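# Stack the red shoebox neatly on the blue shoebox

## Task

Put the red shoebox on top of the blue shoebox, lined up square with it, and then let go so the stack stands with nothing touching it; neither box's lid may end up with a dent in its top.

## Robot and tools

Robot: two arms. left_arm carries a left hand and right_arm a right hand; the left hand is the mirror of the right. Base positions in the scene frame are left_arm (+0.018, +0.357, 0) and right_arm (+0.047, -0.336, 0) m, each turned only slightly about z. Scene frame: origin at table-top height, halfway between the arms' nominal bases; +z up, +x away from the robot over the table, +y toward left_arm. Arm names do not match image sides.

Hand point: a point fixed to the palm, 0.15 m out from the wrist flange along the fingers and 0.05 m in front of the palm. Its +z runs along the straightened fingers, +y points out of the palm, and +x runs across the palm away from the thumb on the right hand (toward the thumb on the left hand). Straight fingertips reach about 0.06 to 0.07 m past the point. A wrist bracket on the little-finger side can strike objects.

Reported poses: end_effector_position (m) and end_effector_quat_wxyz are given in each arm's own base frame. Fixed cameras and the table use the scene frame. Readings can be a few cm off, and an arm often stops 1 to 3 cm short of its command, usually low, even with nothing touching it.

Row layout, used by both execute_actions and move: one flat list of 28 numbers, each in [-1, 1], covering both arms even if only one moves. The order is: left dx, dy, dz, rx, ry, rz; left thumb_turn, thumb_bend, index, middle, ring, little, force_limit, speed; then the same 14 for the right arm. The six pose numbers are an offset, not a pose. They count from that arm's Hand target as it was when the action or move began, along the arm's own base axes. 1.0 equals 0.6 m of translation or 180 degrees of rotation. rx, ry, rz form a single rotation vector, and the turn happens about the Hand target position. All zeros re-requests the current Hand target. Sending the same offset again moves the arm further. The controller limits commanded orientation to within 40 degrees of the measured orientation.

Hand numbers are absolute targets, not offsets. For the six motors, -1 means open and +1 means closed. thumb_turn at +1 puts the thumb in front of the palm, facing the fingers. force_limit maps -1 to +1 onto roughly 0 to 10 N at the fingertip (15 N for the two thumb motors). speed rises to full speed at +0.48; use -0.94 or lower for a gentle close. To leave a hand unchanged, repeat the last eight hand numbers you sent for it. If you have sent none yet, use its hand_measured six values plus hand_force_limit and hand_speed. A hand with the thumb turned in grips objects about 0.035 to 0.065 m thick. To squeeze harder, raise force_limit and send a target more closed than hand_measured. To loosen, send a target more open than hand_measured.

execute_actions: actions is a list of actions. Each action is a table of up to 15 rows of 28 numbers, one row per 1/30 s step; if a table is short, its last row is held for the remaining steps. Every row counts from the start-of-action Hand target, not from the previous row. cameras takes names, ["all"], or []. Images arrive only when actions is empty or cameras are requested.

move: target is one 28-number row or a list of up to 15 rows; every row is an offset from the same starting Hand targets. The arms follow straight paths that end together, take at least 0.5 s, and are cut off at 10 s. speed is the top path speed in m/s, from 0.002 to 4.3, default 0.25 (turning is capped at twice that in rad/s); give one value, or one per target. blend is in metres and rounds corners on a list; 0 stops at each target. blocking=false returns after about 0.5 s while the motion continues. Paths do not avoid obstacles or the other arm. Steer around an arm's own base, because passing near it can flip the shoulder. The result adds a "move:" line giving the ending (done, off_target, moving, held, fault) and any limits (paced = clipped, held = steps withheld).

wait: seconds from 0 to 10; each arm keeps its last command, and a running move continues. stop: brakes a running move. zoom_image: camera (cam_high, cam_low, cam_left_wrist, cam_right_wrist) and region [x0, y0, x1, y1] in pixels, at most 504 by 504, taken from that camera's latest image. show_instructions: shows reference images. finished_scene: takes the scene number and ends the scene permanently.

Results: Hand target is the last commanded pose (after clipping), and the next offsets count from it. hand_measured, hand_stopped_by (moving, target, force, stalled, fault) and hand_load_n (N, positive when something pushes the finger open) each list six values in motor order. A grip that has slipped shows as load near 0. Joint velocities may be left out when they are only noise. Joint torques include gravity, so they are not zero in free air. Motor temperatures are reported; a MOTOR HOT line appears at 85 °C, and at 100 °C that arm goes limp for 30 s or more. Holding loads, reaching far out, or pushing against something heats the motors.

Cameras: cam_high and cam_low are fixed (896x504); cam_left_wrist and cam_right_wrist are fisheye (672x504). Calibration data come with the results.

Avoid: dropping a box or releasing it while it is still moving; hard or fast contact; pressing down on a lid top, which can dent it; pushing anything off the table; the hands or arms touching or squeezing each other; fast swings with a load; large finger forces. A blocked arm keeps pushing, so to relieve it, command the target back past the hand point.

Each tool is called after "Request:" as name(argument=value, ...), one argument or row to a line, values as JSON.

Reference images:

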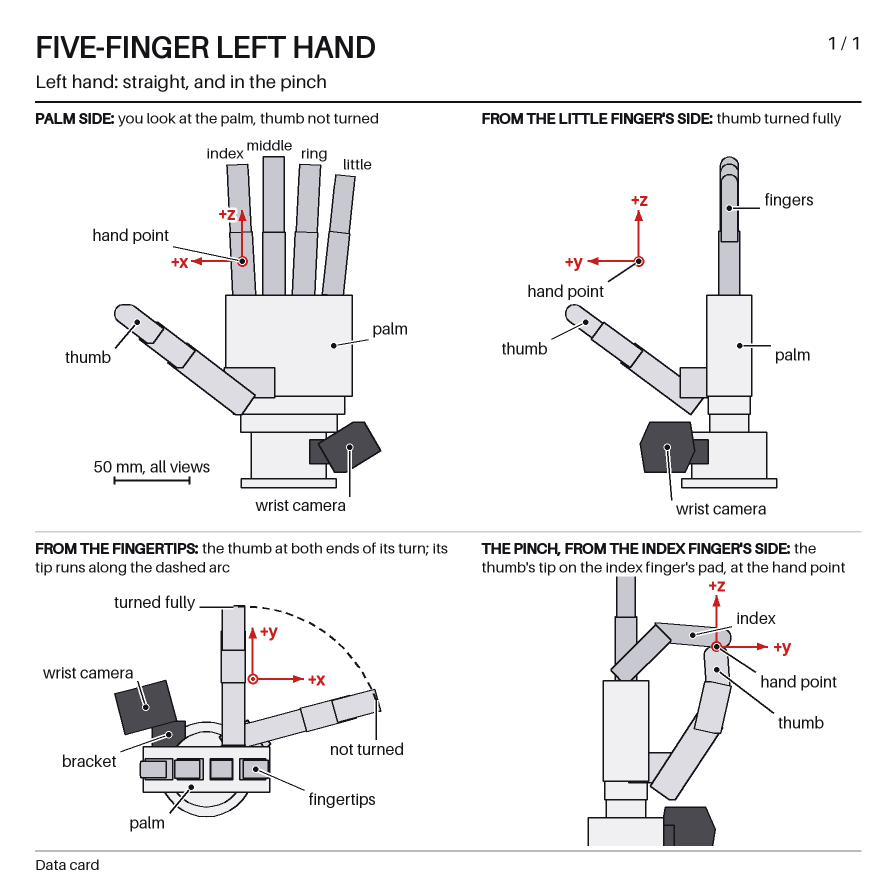

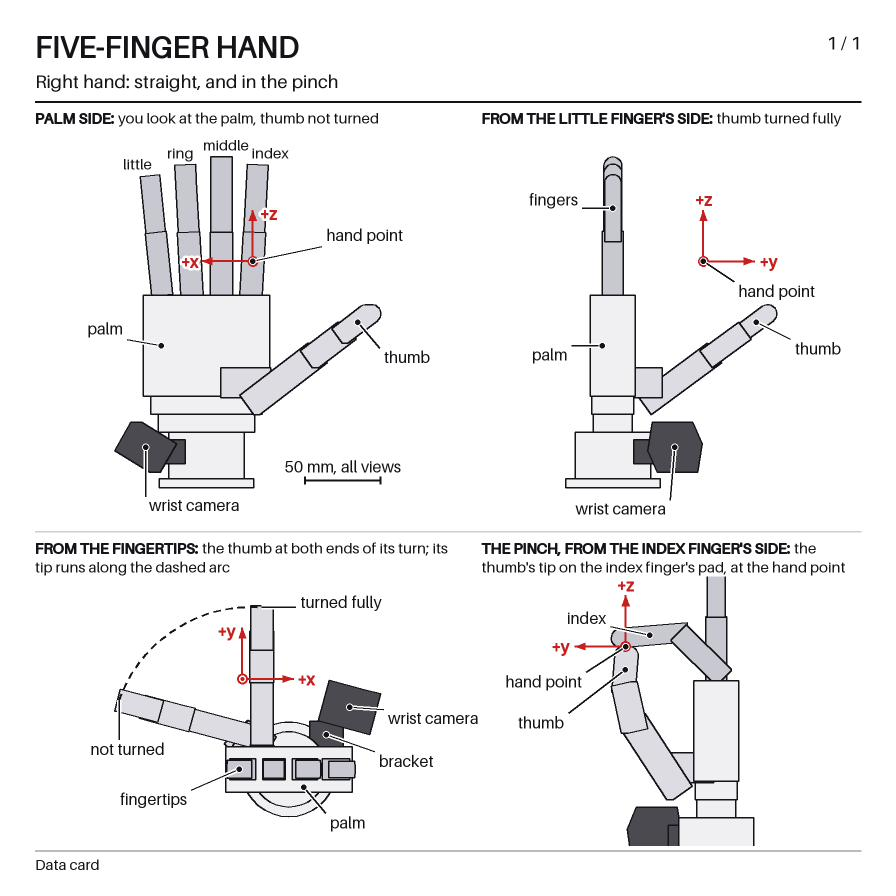

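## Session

Request:
execute_actions(
  actions=[],
)

Scene clock: 0.00 s.
left_arm: end_effector_position=(+0.5041, +0.0042, +0.2531) hand_measured=(-1.000, -1.000, -1.000, -1.000, -1.000, -1.000) hand_load_n=(+0.0, +0.0, +0.0, +0.0, +0.0, +0.0) hand_stopped_by=(target, target, target, target, target, target) hand_force_limit=0.00 hand_speed=-0.80 end_effector_quat_wxyz=(+0.031, +0.942, -0.322, +0.089) | right_arm: end_effector_position=(+0.3623, +0.0852, +0.2541) hand_measured=(-1.000, -1.000, -1.000, -1.000, -1.000, -1.000) hand_load_n=(+0.0, +0.0, +0.0, +0.0, +0.0, +0.0) hand_stopped_by=(target, target, target, target, target, target) hand_force_limit=0.00 hand_speed=-0.80 end_effector_quat_wxyz=(-0.032, -0.536, +0.842, +0.055)
Joint positions: left_arm=[0.189 1.614 1.628 -1.461 0.141 -0.733] | right_arm=[0.05 1.472 1.468 -1.677 -0.063 0.484]
Joint velocities: within noise
Joint torques (N m): no reading
Motor temperatures (°C): left_arm=[22 27 30 23 25 25] | right_arm=[23 25 33 22 25 22]
Heat: left arm: hottest elbow 30 °C; right arm: hottest elbow 33 °C.
Hand target: left_arm +0.5098, +0.0053, +0.2633; +0.024, +0.941, -0.322, +0.100 | right_arm +0.3679, +0.0855, +0.2638; -0.019, -0.537, +0.842, +0.047
camera_calibration:
cam_left_wrist: T_world_to_cam=[[0.768868, 0.634573, 0.0784798, -0.414381], [0.454532, -0.628754, 0.630927, -0.384148], [0.449714, -0.449428, -0.771863, 0.0835978], [0, 0, 0, 1]] pos_world=[0.455616, 0.0589919, 0.339416]
cam_right_wrist: T_world_to_cam=[[-0.970116, 0.205566, 0.128907, 0.304708], [0.242545, 0.836445, 0.491459, -0.280407], [-0.00679681, 0.508038, -0.861308, 0.296782], [0, 0, 0, 1]] pos_world=[0.365631, 0.021131, 0.35415]

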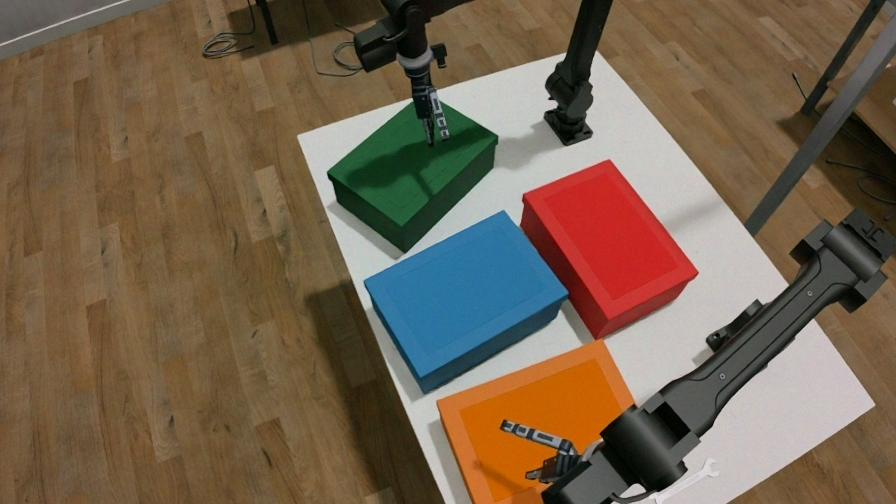

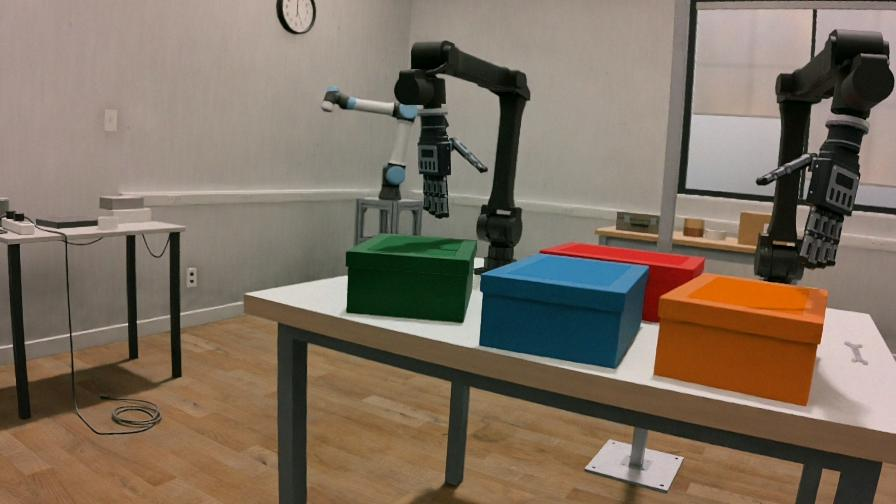

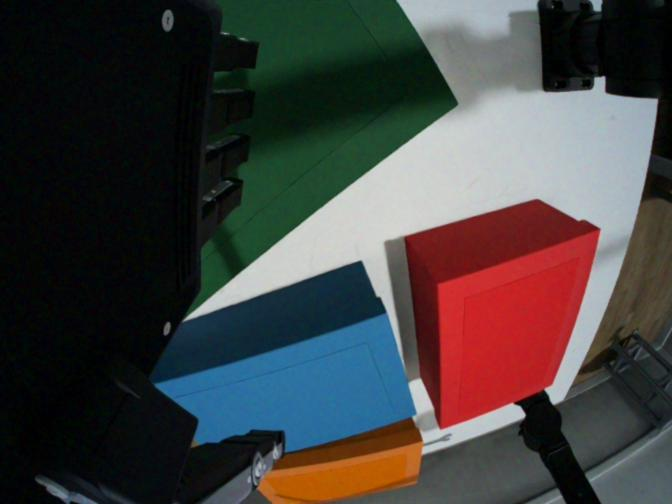

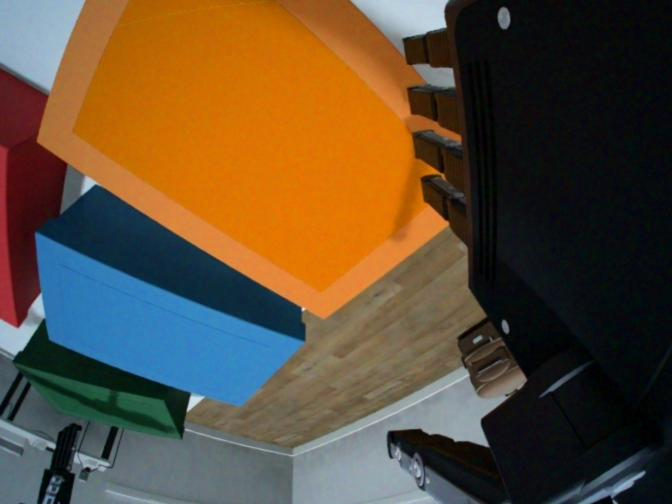

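Request:
zoom_image(
  camera="cam_high",
  region=[350, 190, 590, 400],
)

Request:
zoom_image(
  camera="cam_high",
  region=[500, 140, 720, 350],
)

Scaled by 2.100 from the camera's 896x504 image, which has a finer 1280x720 frame.

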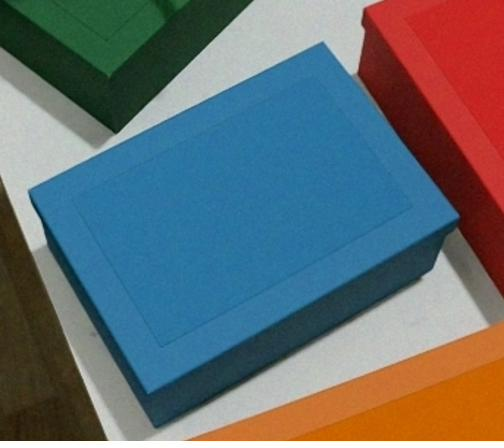

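Scaled by 2.291 from the camera's 896x504 image, which has a finer 1280x720 frame.

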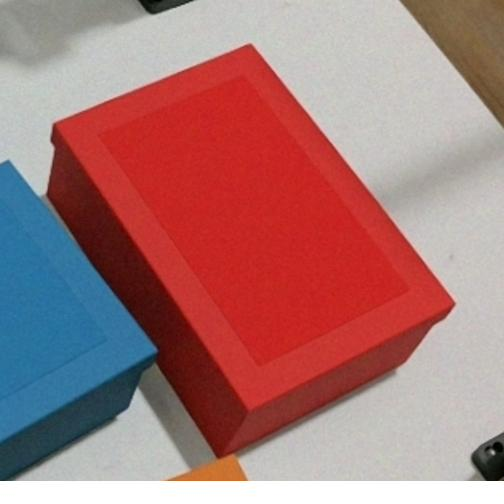

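Request:
zoom_image(
  camera="cam_low",
  region=[470, 230, 710, 380],
)

Request:
zoom_image(
  camera="cam_left_wrist",
  region=[350, 170, 630, 470],
)

Scaled by 2.100 from the camera's 896x504 image, which has a finer 1280x720 frame.

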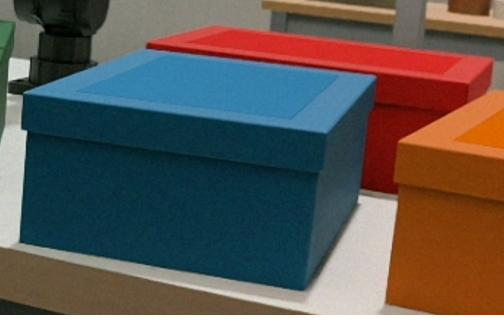

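Scaled by 1.680 from the camera's 672x504 image, which has a finer 960x720 frame.

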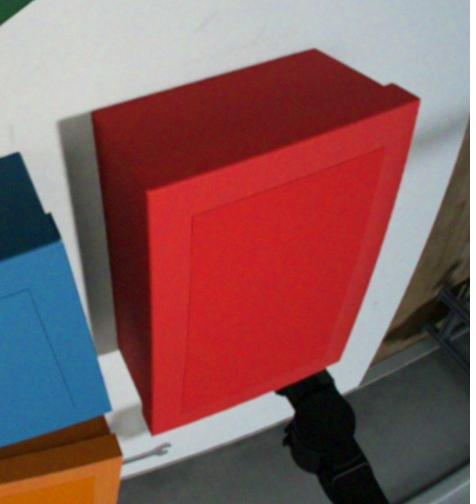

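Request:
move(
  target=[
    [-0.489,-0.219,-0.055,-0.1218,-0.0019,0.1513,-1,-1,-1,-1,-1,-1,0,-0.8,-0.42,0.016,-0.073,0.0793,-0.1475,0.6024,-1,-1,1,1,1,1,0,0.2],
  ],
  speed=0.2,
  cameras=["all"],
)

Scene clock: 204.40 s.
left_arm: end_effector_position=(+0.2206, -0.1246, +0.2304) hand_measured=(-1.000, -1.000, -1.000, -1.000, -1.000, -1.000) hand_load_n=(+0.0, +0.0, +0.0, +0.0, +0.0, +0.0) hand_stopped_by=(target, target, target, target, target, target) hand_force_limit=0.00 hand_speed=-0.80 end_effector_quat_wxyz=(+0.175, +0.968, -0.069, +0.167) | right_arm: end_effector_position=(+0.1193, +0.0949, +0.2200) hand_measured=(-1.000, -1.000, +1.000, +1.000, +1.000, +1.000) hand_load_n=(+0.0, +0.0, +0.0, +0.0, +0.0, +0.0) hand_stopped_by=(target, target, target, target, target, target) hand_force_limit=0.00 hand_speed=0.20 end_effector_quat_wxyz=(-0.173, +0.984, -0.049, +0.008)
Joint positions: left_arm=[0.031 0.583 0.706 -1.377 0.38 -1.459] | right_arm=[0.506 0.711 0.886 -1.542 -0.285 -0.936]
Joint torques (N m): left_arm=[-0.73 -2.32 8.02 0.59 0.28 -0.08] | right_arm=[0.56 -1.44 7.53 0.44 -0.53 0.11]
Motor temperatures (°C): left_arm=[22 29 37 23 24 25] | right_arm=[22 27 38 22 23 22]
Heat: left arm: hottest elbow 37 °C; right arm: hottest elbow 38 °C.
Hand target: left_arm +0.2165, -0.1260, +0.2304; +0.176, +0.968, -0.069, +0.165 | right_arm +0.1159, +0.0951, +0.2199; -0.173, +0.984, -0.036, +0.006
Off the commanded pose: left_arm 0.005 m, 0 deg | right_arm 0.003 m, 2 deg.
move: done
camera_calibration:
cam_left_wrist: T_world_to_cam=[[0.391975, 0.899276, -0.194059, 0.066014], [0.607086, -0.0943507, 0.789015, -0.325478], [0.691232, -0.427085, -0.58292, 0.0415641], [0, 0, 0, 1]] pos_world=[0.142987, -0.0723225, 0.293847]
cam_right_wrist: T_world_to_cam=[[0.130938, -0.93588, -0.327083, 0.148725], [-0.891815, -0.255301, 0.373481, 0.0520357], [-0.433038, 0.242794, -0.86806, 0.338338], [0, 0, 0, 1]] pos_world=[0.173446, 0.0703274, 0.322908]

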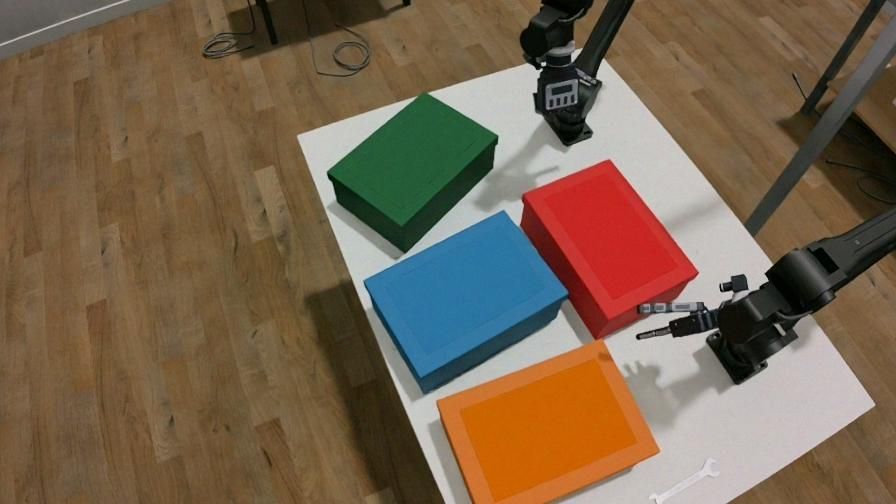

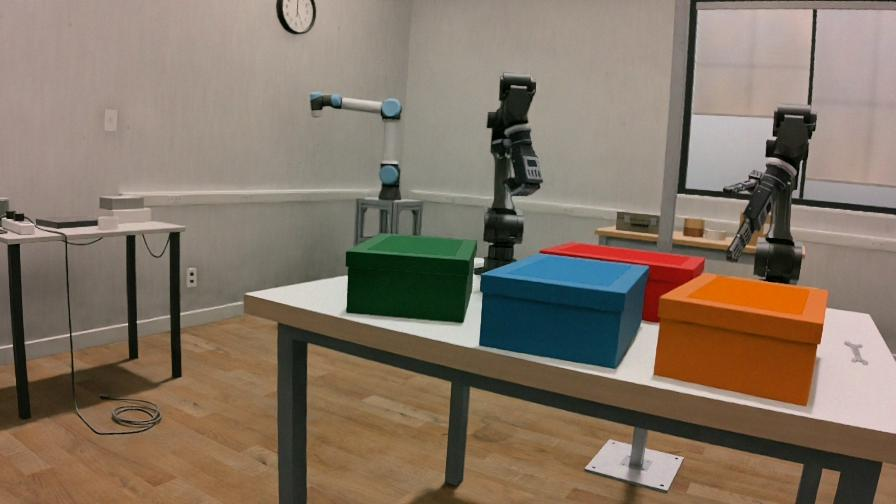

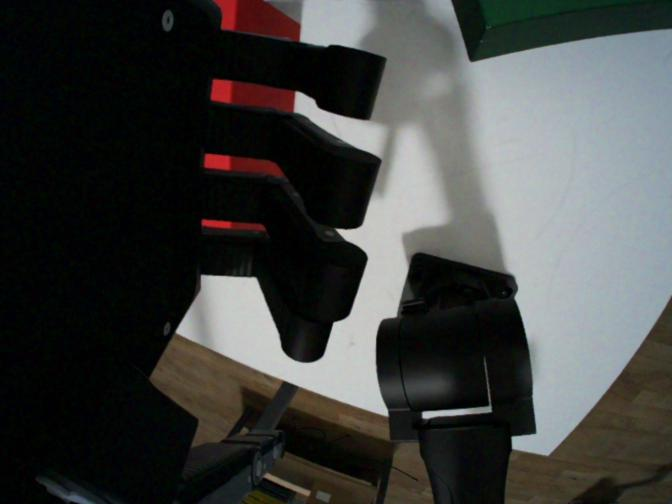

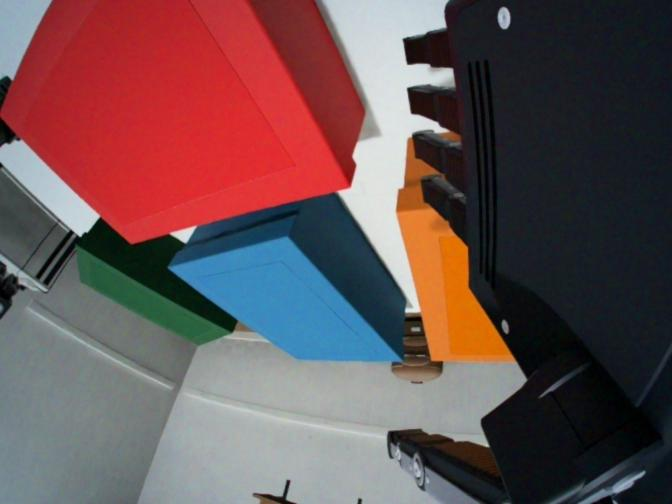

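Request:
move(
  target=[
    [0,0,-0.195,0,0,0,-1,-1,-1,-1,-1,-1,0,-0.8,0,0,-0.335,0,0,0,-1,-1,1,1,1,1,0,0.2],
  ],
  speed=0.12,
  cameras=["cam_high","cam_left_wrist","cam_right_wrist"],
)

Scene clock: 222.60 s.
left_arm: end_effector_position=(+0.2140, -0.1247, +0.1151) hand_measured=(-1.000, -1.000, -1.000, -1.000, -1.000, -1.000) hand_load_n=(+0.0, +0.0, +0.0, +0.5, +0.0, +0.5) hand_stopped_by=(target, target, target, target, target, target) hand_force_limit=0.00 hand_speed=-0.80 end_effector_quat_wxyz=(+0.175, +0.968, -0.068, +0.165) | right_arm: end_effector_position=(+0.1157, +0.0929, +0.0210) hand_measured=(-1.000, -1.000, +1.000, +1.000, +1.000, +1.000) hand_load_n=(+0.0, +0.0, +0.0, +0.0, +0.5, +0.0) hand_stopped_by=(target, target, target, target, target, target) hand_force_limit=0.00 hand_speed=0.20 end_effector_quat_wxyz=(-0.172, +0.984, -0.048, +0.006)
Joint positions: left_arm=[0.031 0.573 0.401 -1.088 0.38 -1.459] | right_arm=[0.506 0.782 0.381 -0.972 -0.286 -0.939]
Joint torques (N m): left_arm=[-0.56 -0.32 7.95 1.62 0.28 -0.08] | right_arm=[0.03 -0.21 6.95 1.42 -0.42 0.09]
Heat: left arm: hottest elbow 35 °C; right arm: hottest elbow 36 °C.
Hand target: left_arm +0.2164, -0.1260, +0.1133; +0.176, +0.968, -0.068, +0.165 | right_arm +0.1159, +0.0951, +0.0190; -0.173, +0.984, -0.037, +0.006
Off the commanded pose: left_arm 0.003 m, 0 deg | right_arm 0.003 m, 1 deg.
move: done
camera_calibration:
cam_left_wrist: T_world_to_cam=[[0.39023, 0.899491, -0.196561, 0.0470641], [0.611576, -0.0936436, 0.785625, -0.230971], [0.688256, -0.426786, -0.58665, -0.0200543], [0, 0, 0, 1]] pos_world=[0.136693, -0.0725216, 0.178943]
cam_right_wrist: T_world_to_cam=[[0.132967, -0.935995, -0.325934, 0.081914], [-0.889753, -0.257607, 0.376799, 0.12265], [-0.436645, 0.239899, -0.867058, 0.165179], [0, 0, 0, 1]] pos_world=[0.170361, 0.0686406, 0.123704]
Images, in order (width x height): cam_high 896x504, cam_left_wrist 672x504, cam_right_wrist 672x504.

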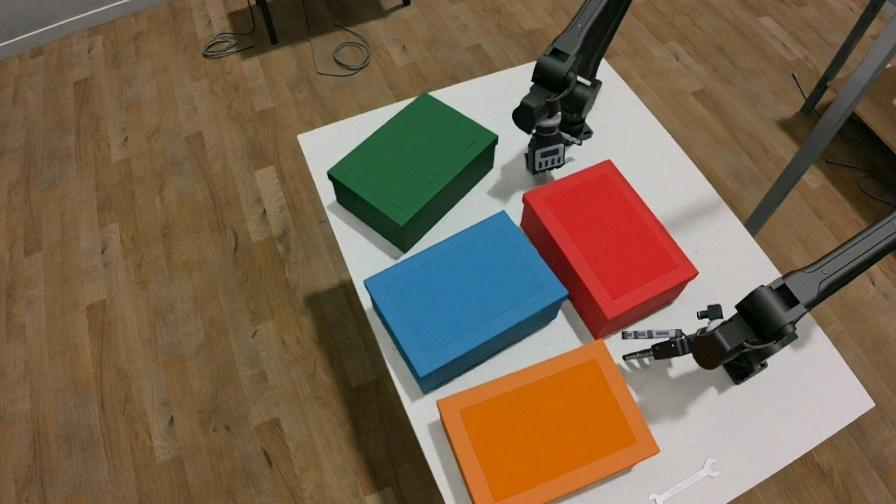

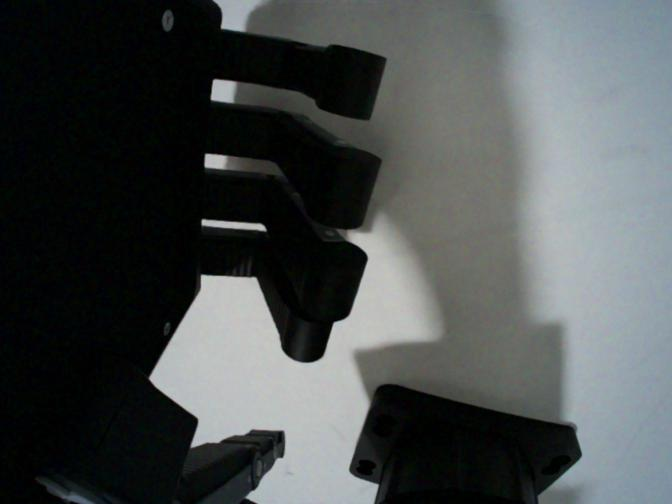

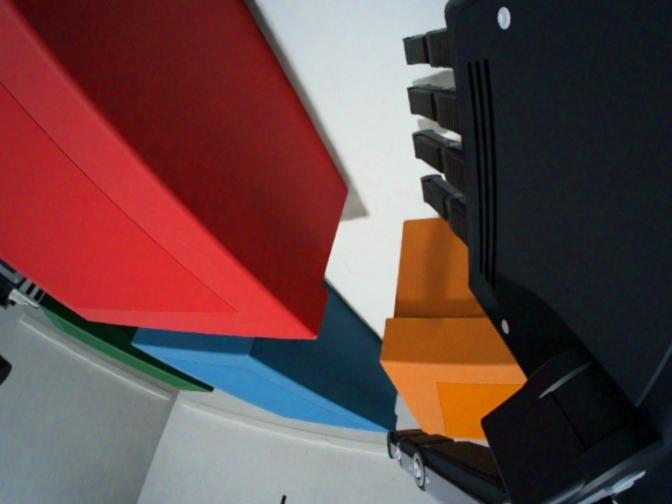

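Request:
move(
  target=[
    [0,-0.098,-0.005,0,0,0,-1,-1,-1,-1,-1,-1,0,-0.8,0,0.092,-0.015,0,0,0,-1,-1,1,1,1,1,0,0.2],
  ],
  speed=0.08,
  cameras=["cam_high","cam_low"],
)

Request:
zoom_image(
  camera="cam_high",
  region=[500, 120, 760, 380],
)

Scene clock: 230.43 s.
left_arm: end_effector_position=(+0.2141, -0.1825, +0.1121) hand_measured=(-1.000, -1.000, -1.000, -1.000, -1.000, -1.000) hand_load_n=(+0.0, -0.5, +0.0, +0.0, +0.0, +0.0) hand_stopped_by=(target, target, target, target, target, target) hand_force_limit=0.00 hand_speed=-0.80 end_effector_quat_wxyz=(+0.175, +0.968, -0.069, +0.165) | right_arm: end_effector_position=(+0.1064, +0.1374, +0.0016) hand_measured=(-1.000, -1.000, +1.000, +1.000, +1.000, +1.000) hand_load_n=(+0.0, +0.0, +0.0, +0.0, +0.0, +0.5) hand_stopped_by=(target, target, target, target, target, target) hand_force_limit=0.00 hand_speed=0.20 end_effector_quat_wxyz=(-0.163, +0.986, -0.039, -0.005)
Joint positions: left_arm=[-0.366 0.588 0.389 -0.942 0.235 -1.845] | right_arm=[0.745 0.924 0.381 -0.799 -0.236 -0.72]
Joint torques (N m): left_arm=[-0.79 -0.38 8.18 1.83 0.11 -0.11] | right_arm=[0.09 -1.08 9.21 1.11 -0.22 0.32]
Heat: left arm: hottest elbow 35 °C; right arm: hottest elbow 36 °C.
Hand target: left_arm +0.2164, -0.1848, +0.1104; +0.176, +0.968, -0.069, +0.165 | right_arm +0.1160, +0.1502, +0.0099; -0.173, +0.984, -0.037, +0.006
Off the commanded pose: left_arm 0.004 m, 0 deg | right_arm 0.018 m, 2 deg.
move: off_target (right_arm)
Images, in order (width x height): cam_high 896x504, cam_low 896x504.

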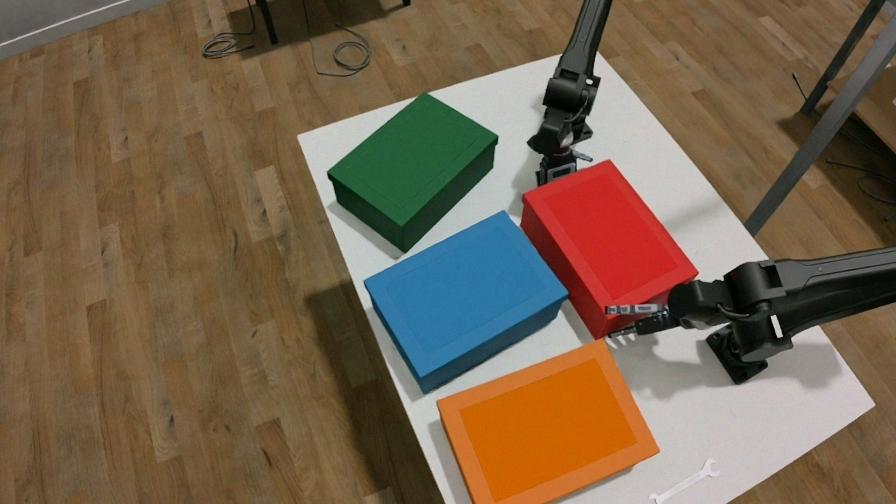

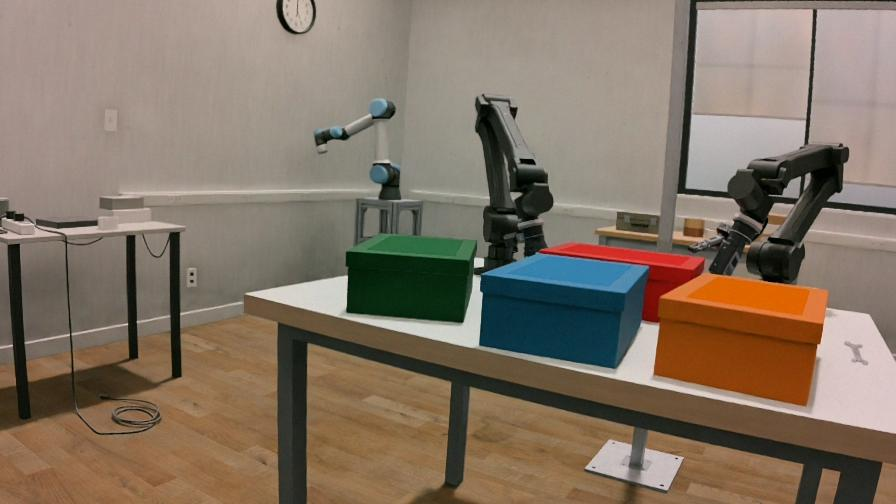

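Scaled by 1.938 from the camera's 896x504 image, which has a finer 1280x720 frame.

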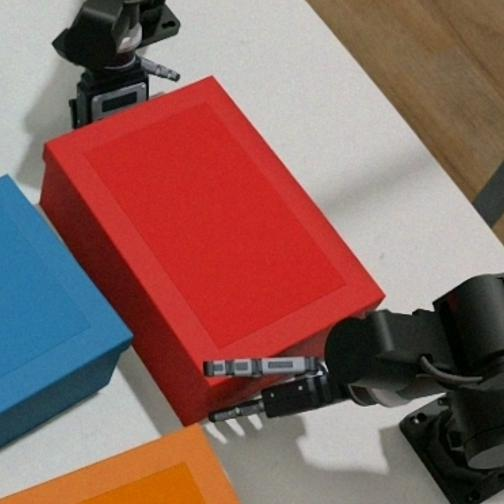

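Request:
move(
  target=[
    [0,-0.035,0,0,0,0,-1,-1,-1,-1,-1,-1,0,-0.8,0.012,0.058,0,0,0,0,-1,-1,1,1,1,1,0,0.2],
  ],
  speed=0.06,
  cameras=["cam_high"],
)

Request:
zoom_image(
  camera="cam_high",
  region=[500, 120, 760, 380],
)

Scene clock: 242.70 s.
left_arm: end_effector_position=(+0.2174, -0.1967, +0.1095) hand_measured=(-1.000, -1.000, -1.000, -1.000, -1.000, -1.000) hand_load_n=(+0.0, +0.0, +0.0, +0.5, +0.0, +0.0) hand_stopped_by=(target, target, target, target, target, target) hand_force_limit=0.00 hand_speed=-0.80 end_effector_quat_wxyz=(+0.167, +0.969, -0.059, +0.170) | right_arm: end_effector_position=(+0.1066, +0.1562, -0.0033) hand_measured=(-1.000, -1.000, +1.000, +1.000, +1.000, +1.000) hand_load_n=(-0.5, +0.0, +0.0, +0.0, -0.5, -2.0) hand_stopped_by=(target, target, target, target, target, target) hand_force_limit=0.00 hand_speed=0.20 end_effector_quat_wxyz=(-0.147, +0.989, -0.034, -0.010)
Joint positions: left_arm=[-0.474 0.613 0.389 -0.891 0.165 -1.962] | right_arm=[0.826 1.02 0.414 -0.751 -0.206 -0.654]
Joint torques (N m): left_arm=[-1.61 -0.03 8.83 1.83 0.78 -0.04] | right_arm=[-0.03 -2.08 10.69 1.78 -0.58 0.51]
Heat: left arm: hottest elbow 35 °C; right arm: hottest elbow 36 °C.
Hand target: left_arm +0.2164, -0.2058, +0.1104; +0.176, +0.968, -0.069, +0.165 | right_arm +0.1231, +0.1850, +0.0099; -0.173, +0.984, -0.037, +0.006
Off the commanded pose: left_arm 0.009 m, 2 deg | right_arm 0.036 m, 4 deg.
move: off_target (right_arm)
Images, in order (width x height): cam_high 896x504.

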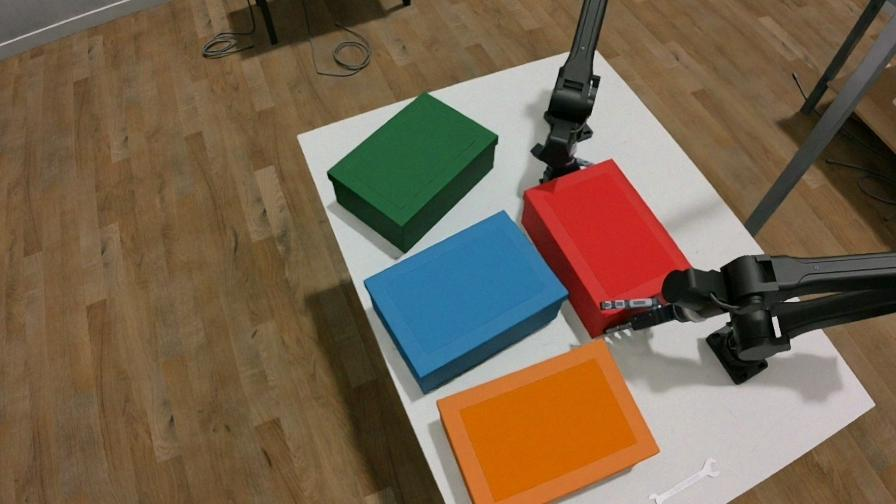

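Scaled by 1.938 from the camera's 896x504 image, which has a finer 1280x720 frame.

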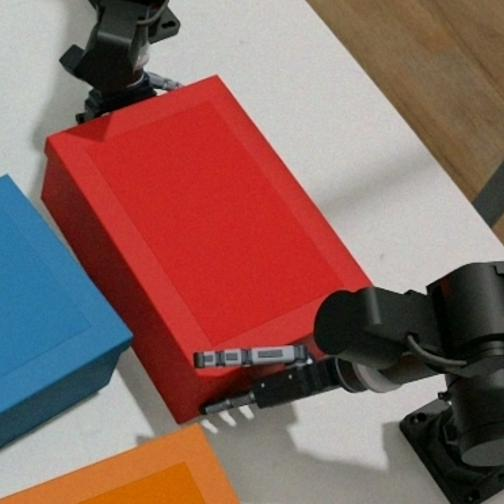

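Request:
move(
  target=[
    [0,-0.05,0,0,0,0,-1,-1,-1,-1,-1,-1,0,-0.8,0.01,0.06,0.005,0,0,0,-1,-1,1,1,1,1,0,0.2],
  ],
  speed=0.06,
  cameras=["cam_high"],
)

Request:
zoom_image(
  camera="cam_high",
  region=[500, 120, 760, 380],
)

Scene clock: 251.53 s.
left_arm: end_effector_position=(+0.2265, -0.2021, +0.1066) hand_measured=(-1.000, -1.000, -1.000, -1.000, -1.000, -1.000) hand_load_n=(+0.0, +0.0, +0.0, +1.5, +1.0, +0.0) hand_stopped_by=(target, target, target, target, target, target) hand_force_limit=0.00 hand_speed=-0.80 end_effector_quat_wxyz=(+0.137, +0.972, -0.035, +0.185) | right_arm: end_effector_position=(+0.1073, +0.1616, -0.0014) hand_measured=(-1.000, -1.000, +1.000, +1.000, +1.000, +1.000) hand_load_n=(+0.0, +0.0, +0.0, +0.0, -0.5, -4.5) hand_stopped_by=(target, target, target, target, target, target) hand_force_limit=0.00 hand_speed=0.20 end_effector_quat_wxyz=(-0.117, +0.993, -0.033, -0.013)
Joint positions: left_arm=[-0.575 0.645 0.4 -0.862 0.044 -2.084] | right_arm=[0.873 1.082 0.457 -0.776 -0.164 -0.617]
Joint torques (N m): left_arm=[-4.66 1.03 9.47 2.59 3.11 -0.04] | right_arm=[2.84 -1.14 12.98 3.48 -1.76 0.76]
Heat: left arm: hottest elbow 36 °C; right arm: hottest elbow 36 °C.
Hand target: left_arm +0.2164, -0.2359, +0.1104; +0.176, +0.968, -0.069, +0.165 | right_arm +0.1292, +0.2211, +0.0130; -0.173, +0.984, -0.037, +0.006
Off the commanded pose: left_arm 0.035 m, 6 deg | right_arm 0.065 m, 7 deg.
joint sent to its limit (left arm) — joint 6 (wrist roll), lower limit. The joint targets are off in position, not in orientation.
move: off_target (left_arm, right_arm)
Images, in order (width x height): cam_high 896x504.

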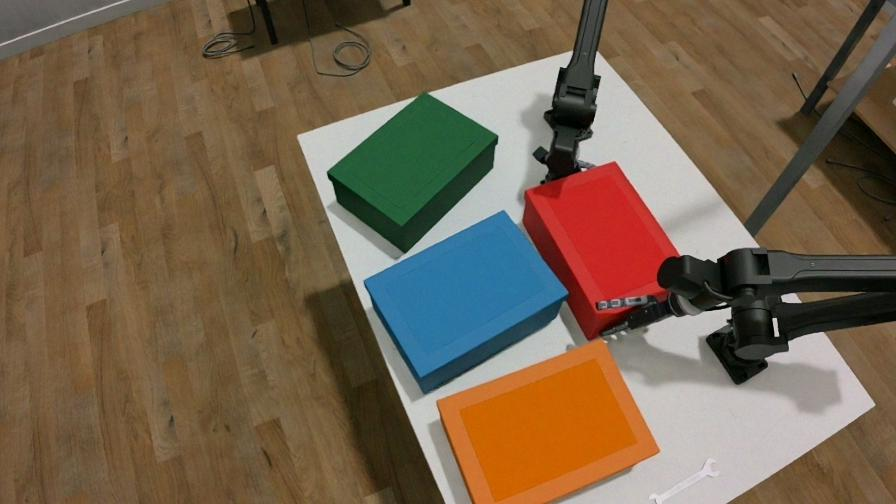

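Scaled by 1.938 from the camera's 896x504 image, which has a finer 1280x720 frame.

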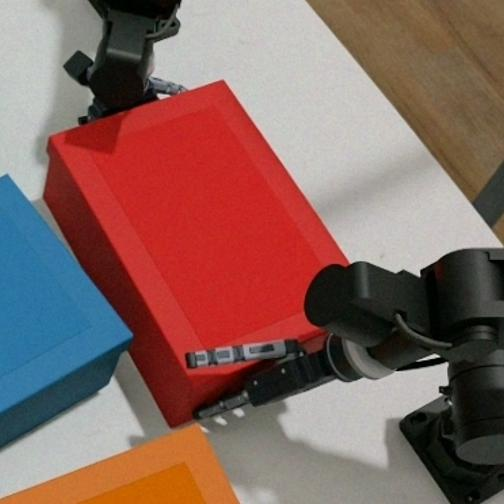

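Request:
move(
  target=[
    [0.005,-0.012,0,0,0,0,-1,-1,-1,-1,-1,-1,0,-0.8,0.0,0.015,0.0,0,0,0,-1,-1,1,1,1,1,0,0.2],
    [0.02,-0.012,0.13,0,0,0,-1,-1,-1,-1,-1,-1,0,-0.8,0.015,0.015,0.13,0,0,0,-1,-1,1,1,1,1,0,0.2],
  ],
  speed=0.06,
  blend=0.005,
  cameras=["cam_high","cam_low"],
)

Request:
zoom_image(
  camera="cam_low",
  region=[500, 150, 800, 350],
)

Scene clock: 268.43 s.
left_arm: end_effector_position=(+0.2234, -0.2031, +0.1362) hand_measured=(-1.000, -1.000, -1.000, -1.000, -1.000, -1.000) hand_load_n=(+0.0, +0.0, +0.5, +2.0, +0.5, +0.0) hand_stopped_by=(target, target, target, target, target, target) hand_force_limit=0.00 hand_speed=-0.80 end_effector_quat_wxyz=(+0.114, +0.982, -0.037, +0.143) | right_arm: end_effector_position=(+0.0980, +0.1640, +0.0509) hand_measured=(-1.000, -1.000, +1.000, +1.000, +1.000, +1.000) hand_load_n=(+0.0, +0.0, +0.0, +0.0, +0.0, +0.0) hand_stopped_by=(target, target, target, target, target, target) hand_force_limit=0.00 hand_speed=0.20 end_effector_quat_wxyz=(-0.089, +0.994, -0.039, -0.044)
Joint positions: left_arm=[-0.584 0.691 0.535 -1.05 0.045 -2.088] | right_arm=[0.896 1.041 0.583 -1.02 -0.176 -0.589]
Joint torques (N m): left_arm=[-2.9 -3.08 15.17 1.85 3.3 0.13] | right_arm=[-0.56 -6.12 16.75 2.89 -1.21 0.45]
Motor temperatures (°C): left_arm=[22 28 36 23 32 25] | right_arm=[23 26 40 22 25 23]
Heat: left arm: hottest elbow 36 °C; right arm: hottest elbow 40 °C.
Hand target: left_arm +0.2283, -0.2431, +0.1883; +0.176, +0.968, -0.069, +0.165 | right_arm +0.1382, +0.2300, +0.0909; -0.173, +0.984, -0.037, +0.006
Off the commanded pose: left_arm 0.066 m, 9 deg | right_arm 0.087 m, 11 deg.
move: off_target (left_arm, right_arm)
Images, in order (width x height): cam_high 896x504, cam_low 896x504.

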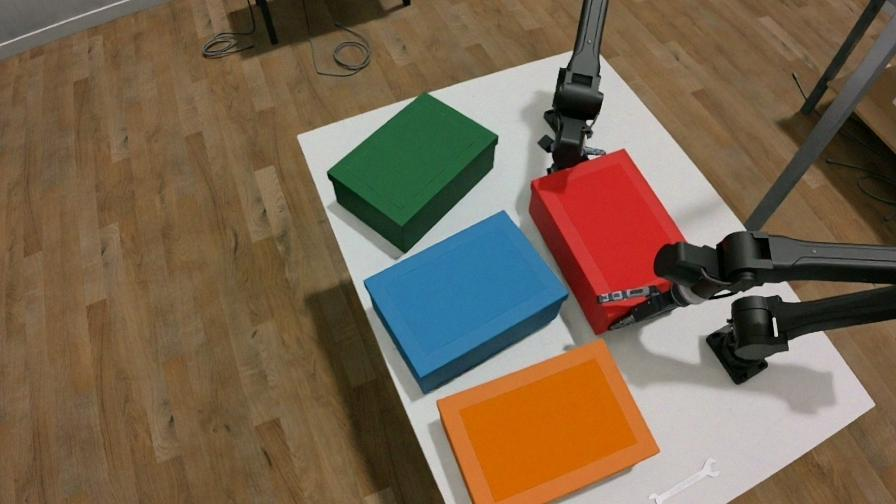

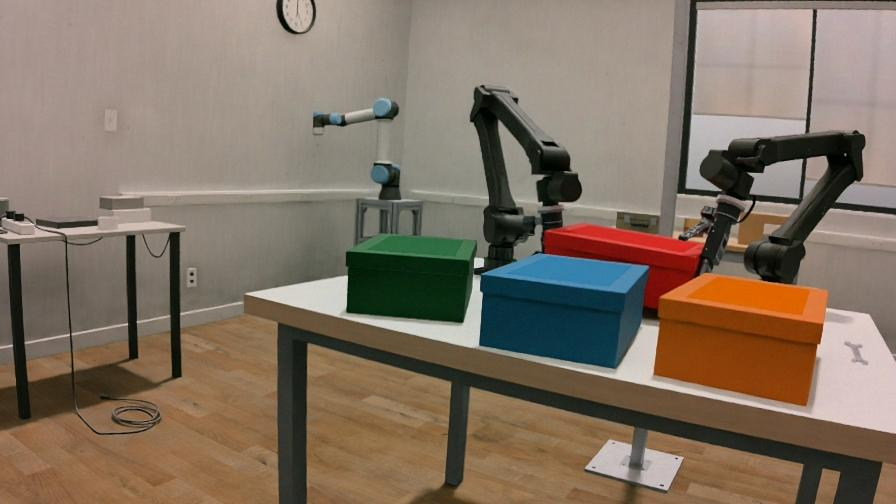

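Scaled by 1.680 from the camera's 896x504 image, which has a finer 1280x720 frame.

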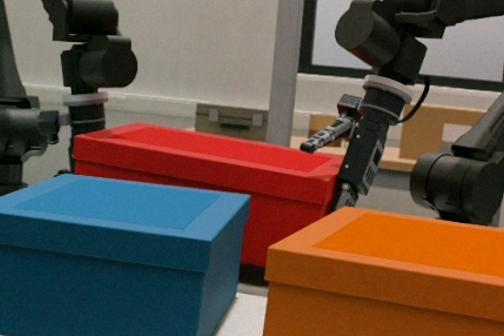

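Request:
move(
  target=[
    [0.01,-0.005,0.19,0,0,0,-1,-1,-1,-1,-1,-1,0,-0.8,0.01,0.005,0.157,0,0,0,-1,-1,1,1,1,1,0,0.2],
  ],
  speed=0.08,
  cameras=["cam_high","cam_low"],
)

Request:
zoom_image(
  camera="cam_low",
  region=[500, 150, 800, 350],
)

Scene clock: 279.83 s.
left_arm: end_effector_position=(+0.2377, -0.1992, +0.2542) hand_measured=(-1.000, -1.000, -1.000, -1.000, -1.000, -1.000) hand_load_n=(+0.0, +0.0, +0.0, +2.0, +1.0, +0.0) hand_stopped_by=(target, target, target, target, target, target) hand_force_limit=0.00 hand_speed=-0.80 end_effector_quat_wxyz=(+0.103, +0.982, -0.031, +0.152) | right_arm: end_effector_position=(+0.1071, +0.1689, +0.1420) hand_measured=(-1.000, -1.000, +1.000, +1.000, +1.000, +1.000) hand_load_n=(+0.0, -0.5, +0.0, +0.0, +0.0, +0.0) hand_stopped_by=(target, target, target, target, target, target) hand_force_limit=0.00 hand_speed=0.20 end_effector_quat_wxyz=(-0.080, +0.995, -0.036, -0.043)
Joint positions: left_arm=[-0.557 0.715 0.854 -1.341 0.025 -2.07] | right_arm=[0.891 0.986 0.8 -1.307 -0.164 -0.601]
Joint torques (N m): left_arm=[-4.19 -2.14 14.87 2.44 4.3 0.06] | right_arm=[-1.73 -4.13 18.21 3.71 -1.79 0.42]
Heat: left arm: hottest elbow 39 °C; right arm: hottest elbow 41 °C.
Hand target: left_arm +0.2344, -0.2460, +0.3023; +0.176, +0.968, -0.069, +0.165 | right_arm +0.1441, +0.2330, +0.1851; -0.173, +0.984, -0.037, +0.006
Off the commanded pose: left_arm 0.067 m, 10 deg | right_arm 0.086 m, 12 deg.
move: off_target (left_arm, right_arm)
Images, in order (width x height): cam_high 896x504, cam_low 896x504.

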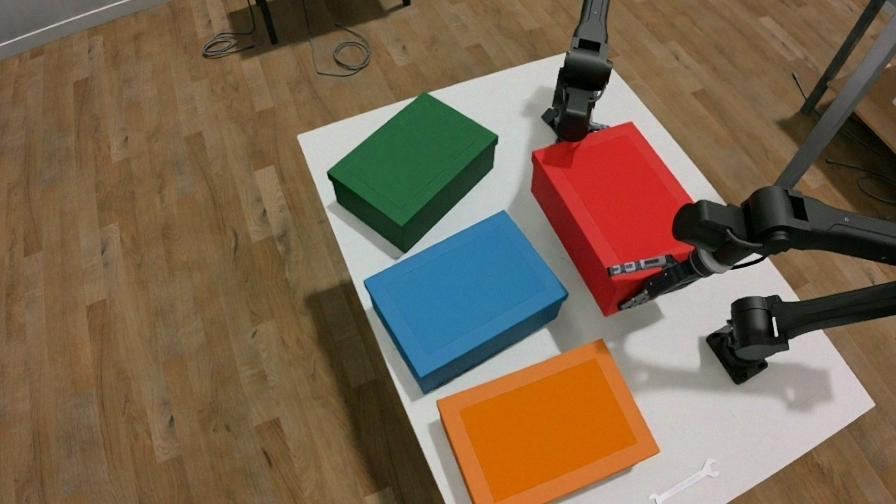

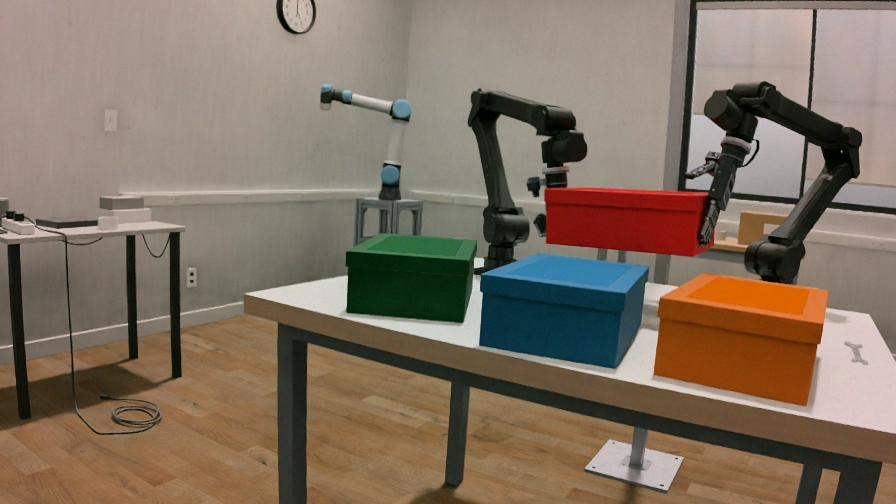

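Scaled by 1.680 from the camera's 896x504 image, which has a finer 1280x720 frame.

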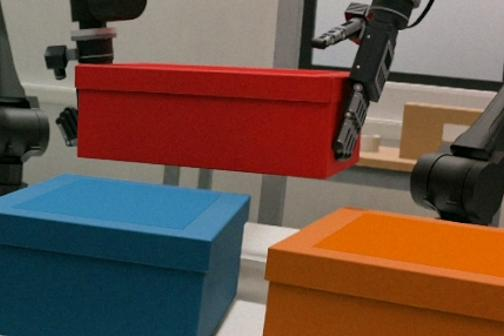

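Request:
move(
  target=[
    [0.0833,-0.0017,0.025,0,0,0,-1,-1,-1,-1,-1,-1,0,-0.8,0.0833,-0.001,0.025,0,0,0,-1,-1,1,1,1,1,0,0.2],
  ],
  speed=0.08,
  cameras=["cam_high","cam_low"],
)

Scene clock: 319.10 s.
left_arm: end_effector_position=(+0.2825, -0.1929, +0.2701) hand_measured=(-1.000, -1.000, -1.000, -1.000, -1.000, -1.000) hand_load_n=(+0.0, +0.0, +0.0, +2.0, +1.5, +0.0) hand_stopped_by=(target, target, target, target, target, target) hand_force_limit=0.00 hand_speed=-0.80 end_effector_quat_wxyz=(+0.099, +0.984, -0.023, +0.143) | right_arm: end_effector_position=(+0.1568, +0.1746, +0.1638) hand_measured=(-1.000, -1.000, +1.000, +1.000, +1.000, +1.000) hand_load_n=(+0.0, +0.0, +0.0, +0.5, +0.0, +0.5) hand_stopped_by=(target, target, target, target, target, target) hand_force_limit=0.00 hand_speed=0.20 end_effector_quat_wxyz=(-0.097, +0.994, -0.034, -0.038)
Joint positions: left_arm=[-0.431 0.841 0.957 -1.343 0.068 -1.967] | right_arm=[0.757 1.067 0.913 -1.331 -0.191 -0.736]
Joint torques (N m): left_arm=[-4.78 -3.78 14.37 2.84 4.72 0.1] | right_arm=[-0.85 -3.49 17.4 3.38 -2.23 0.52]
Motor temperatures (°C): left_arm=[22 28 44 23 51 25] | right_arm=[22 25 49 22 27 22]
Heat: left arm: hottest wrist yaw 51 °C; right arm: hottest elbow 49 °C.
Hand target: left_arm +0.2844, -0.2470, +0.3173; +0.176, +0.968, -0.068, +0.165 | right_arm +0.1940, +0.2324, +0.2001; -0.173, +0.984, -0.037, +0.006
Off the commanded pose: left_arm 0.072 m, 11 deg | right_arm 0.078 m, 10 deg.
move: off_target (left_arm, right_arm)
Images, in order (width x height): cam_high 896x504, cam_low 896x504.

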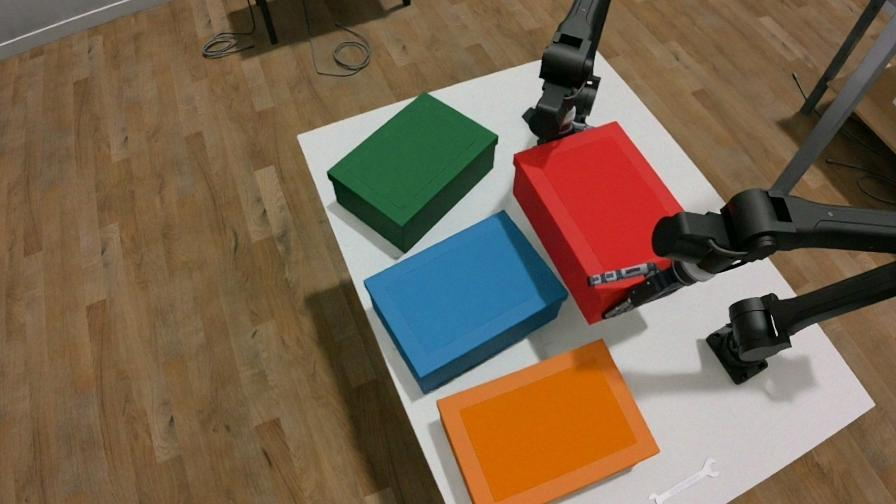

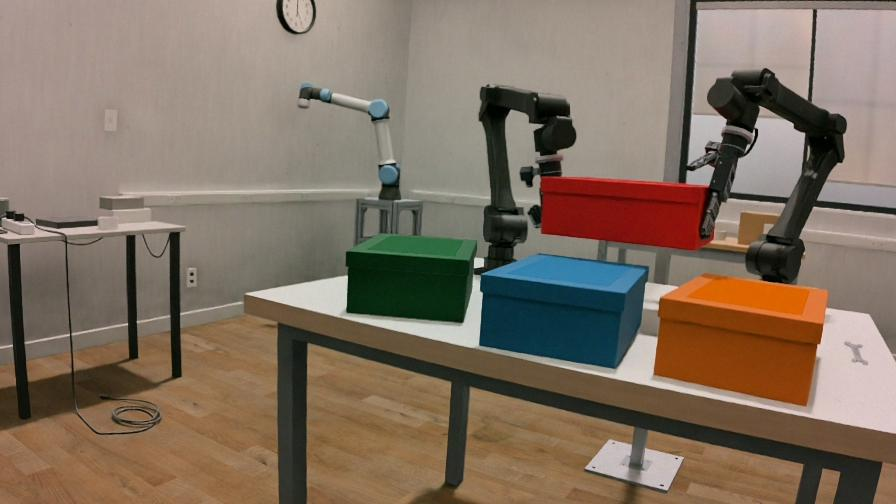

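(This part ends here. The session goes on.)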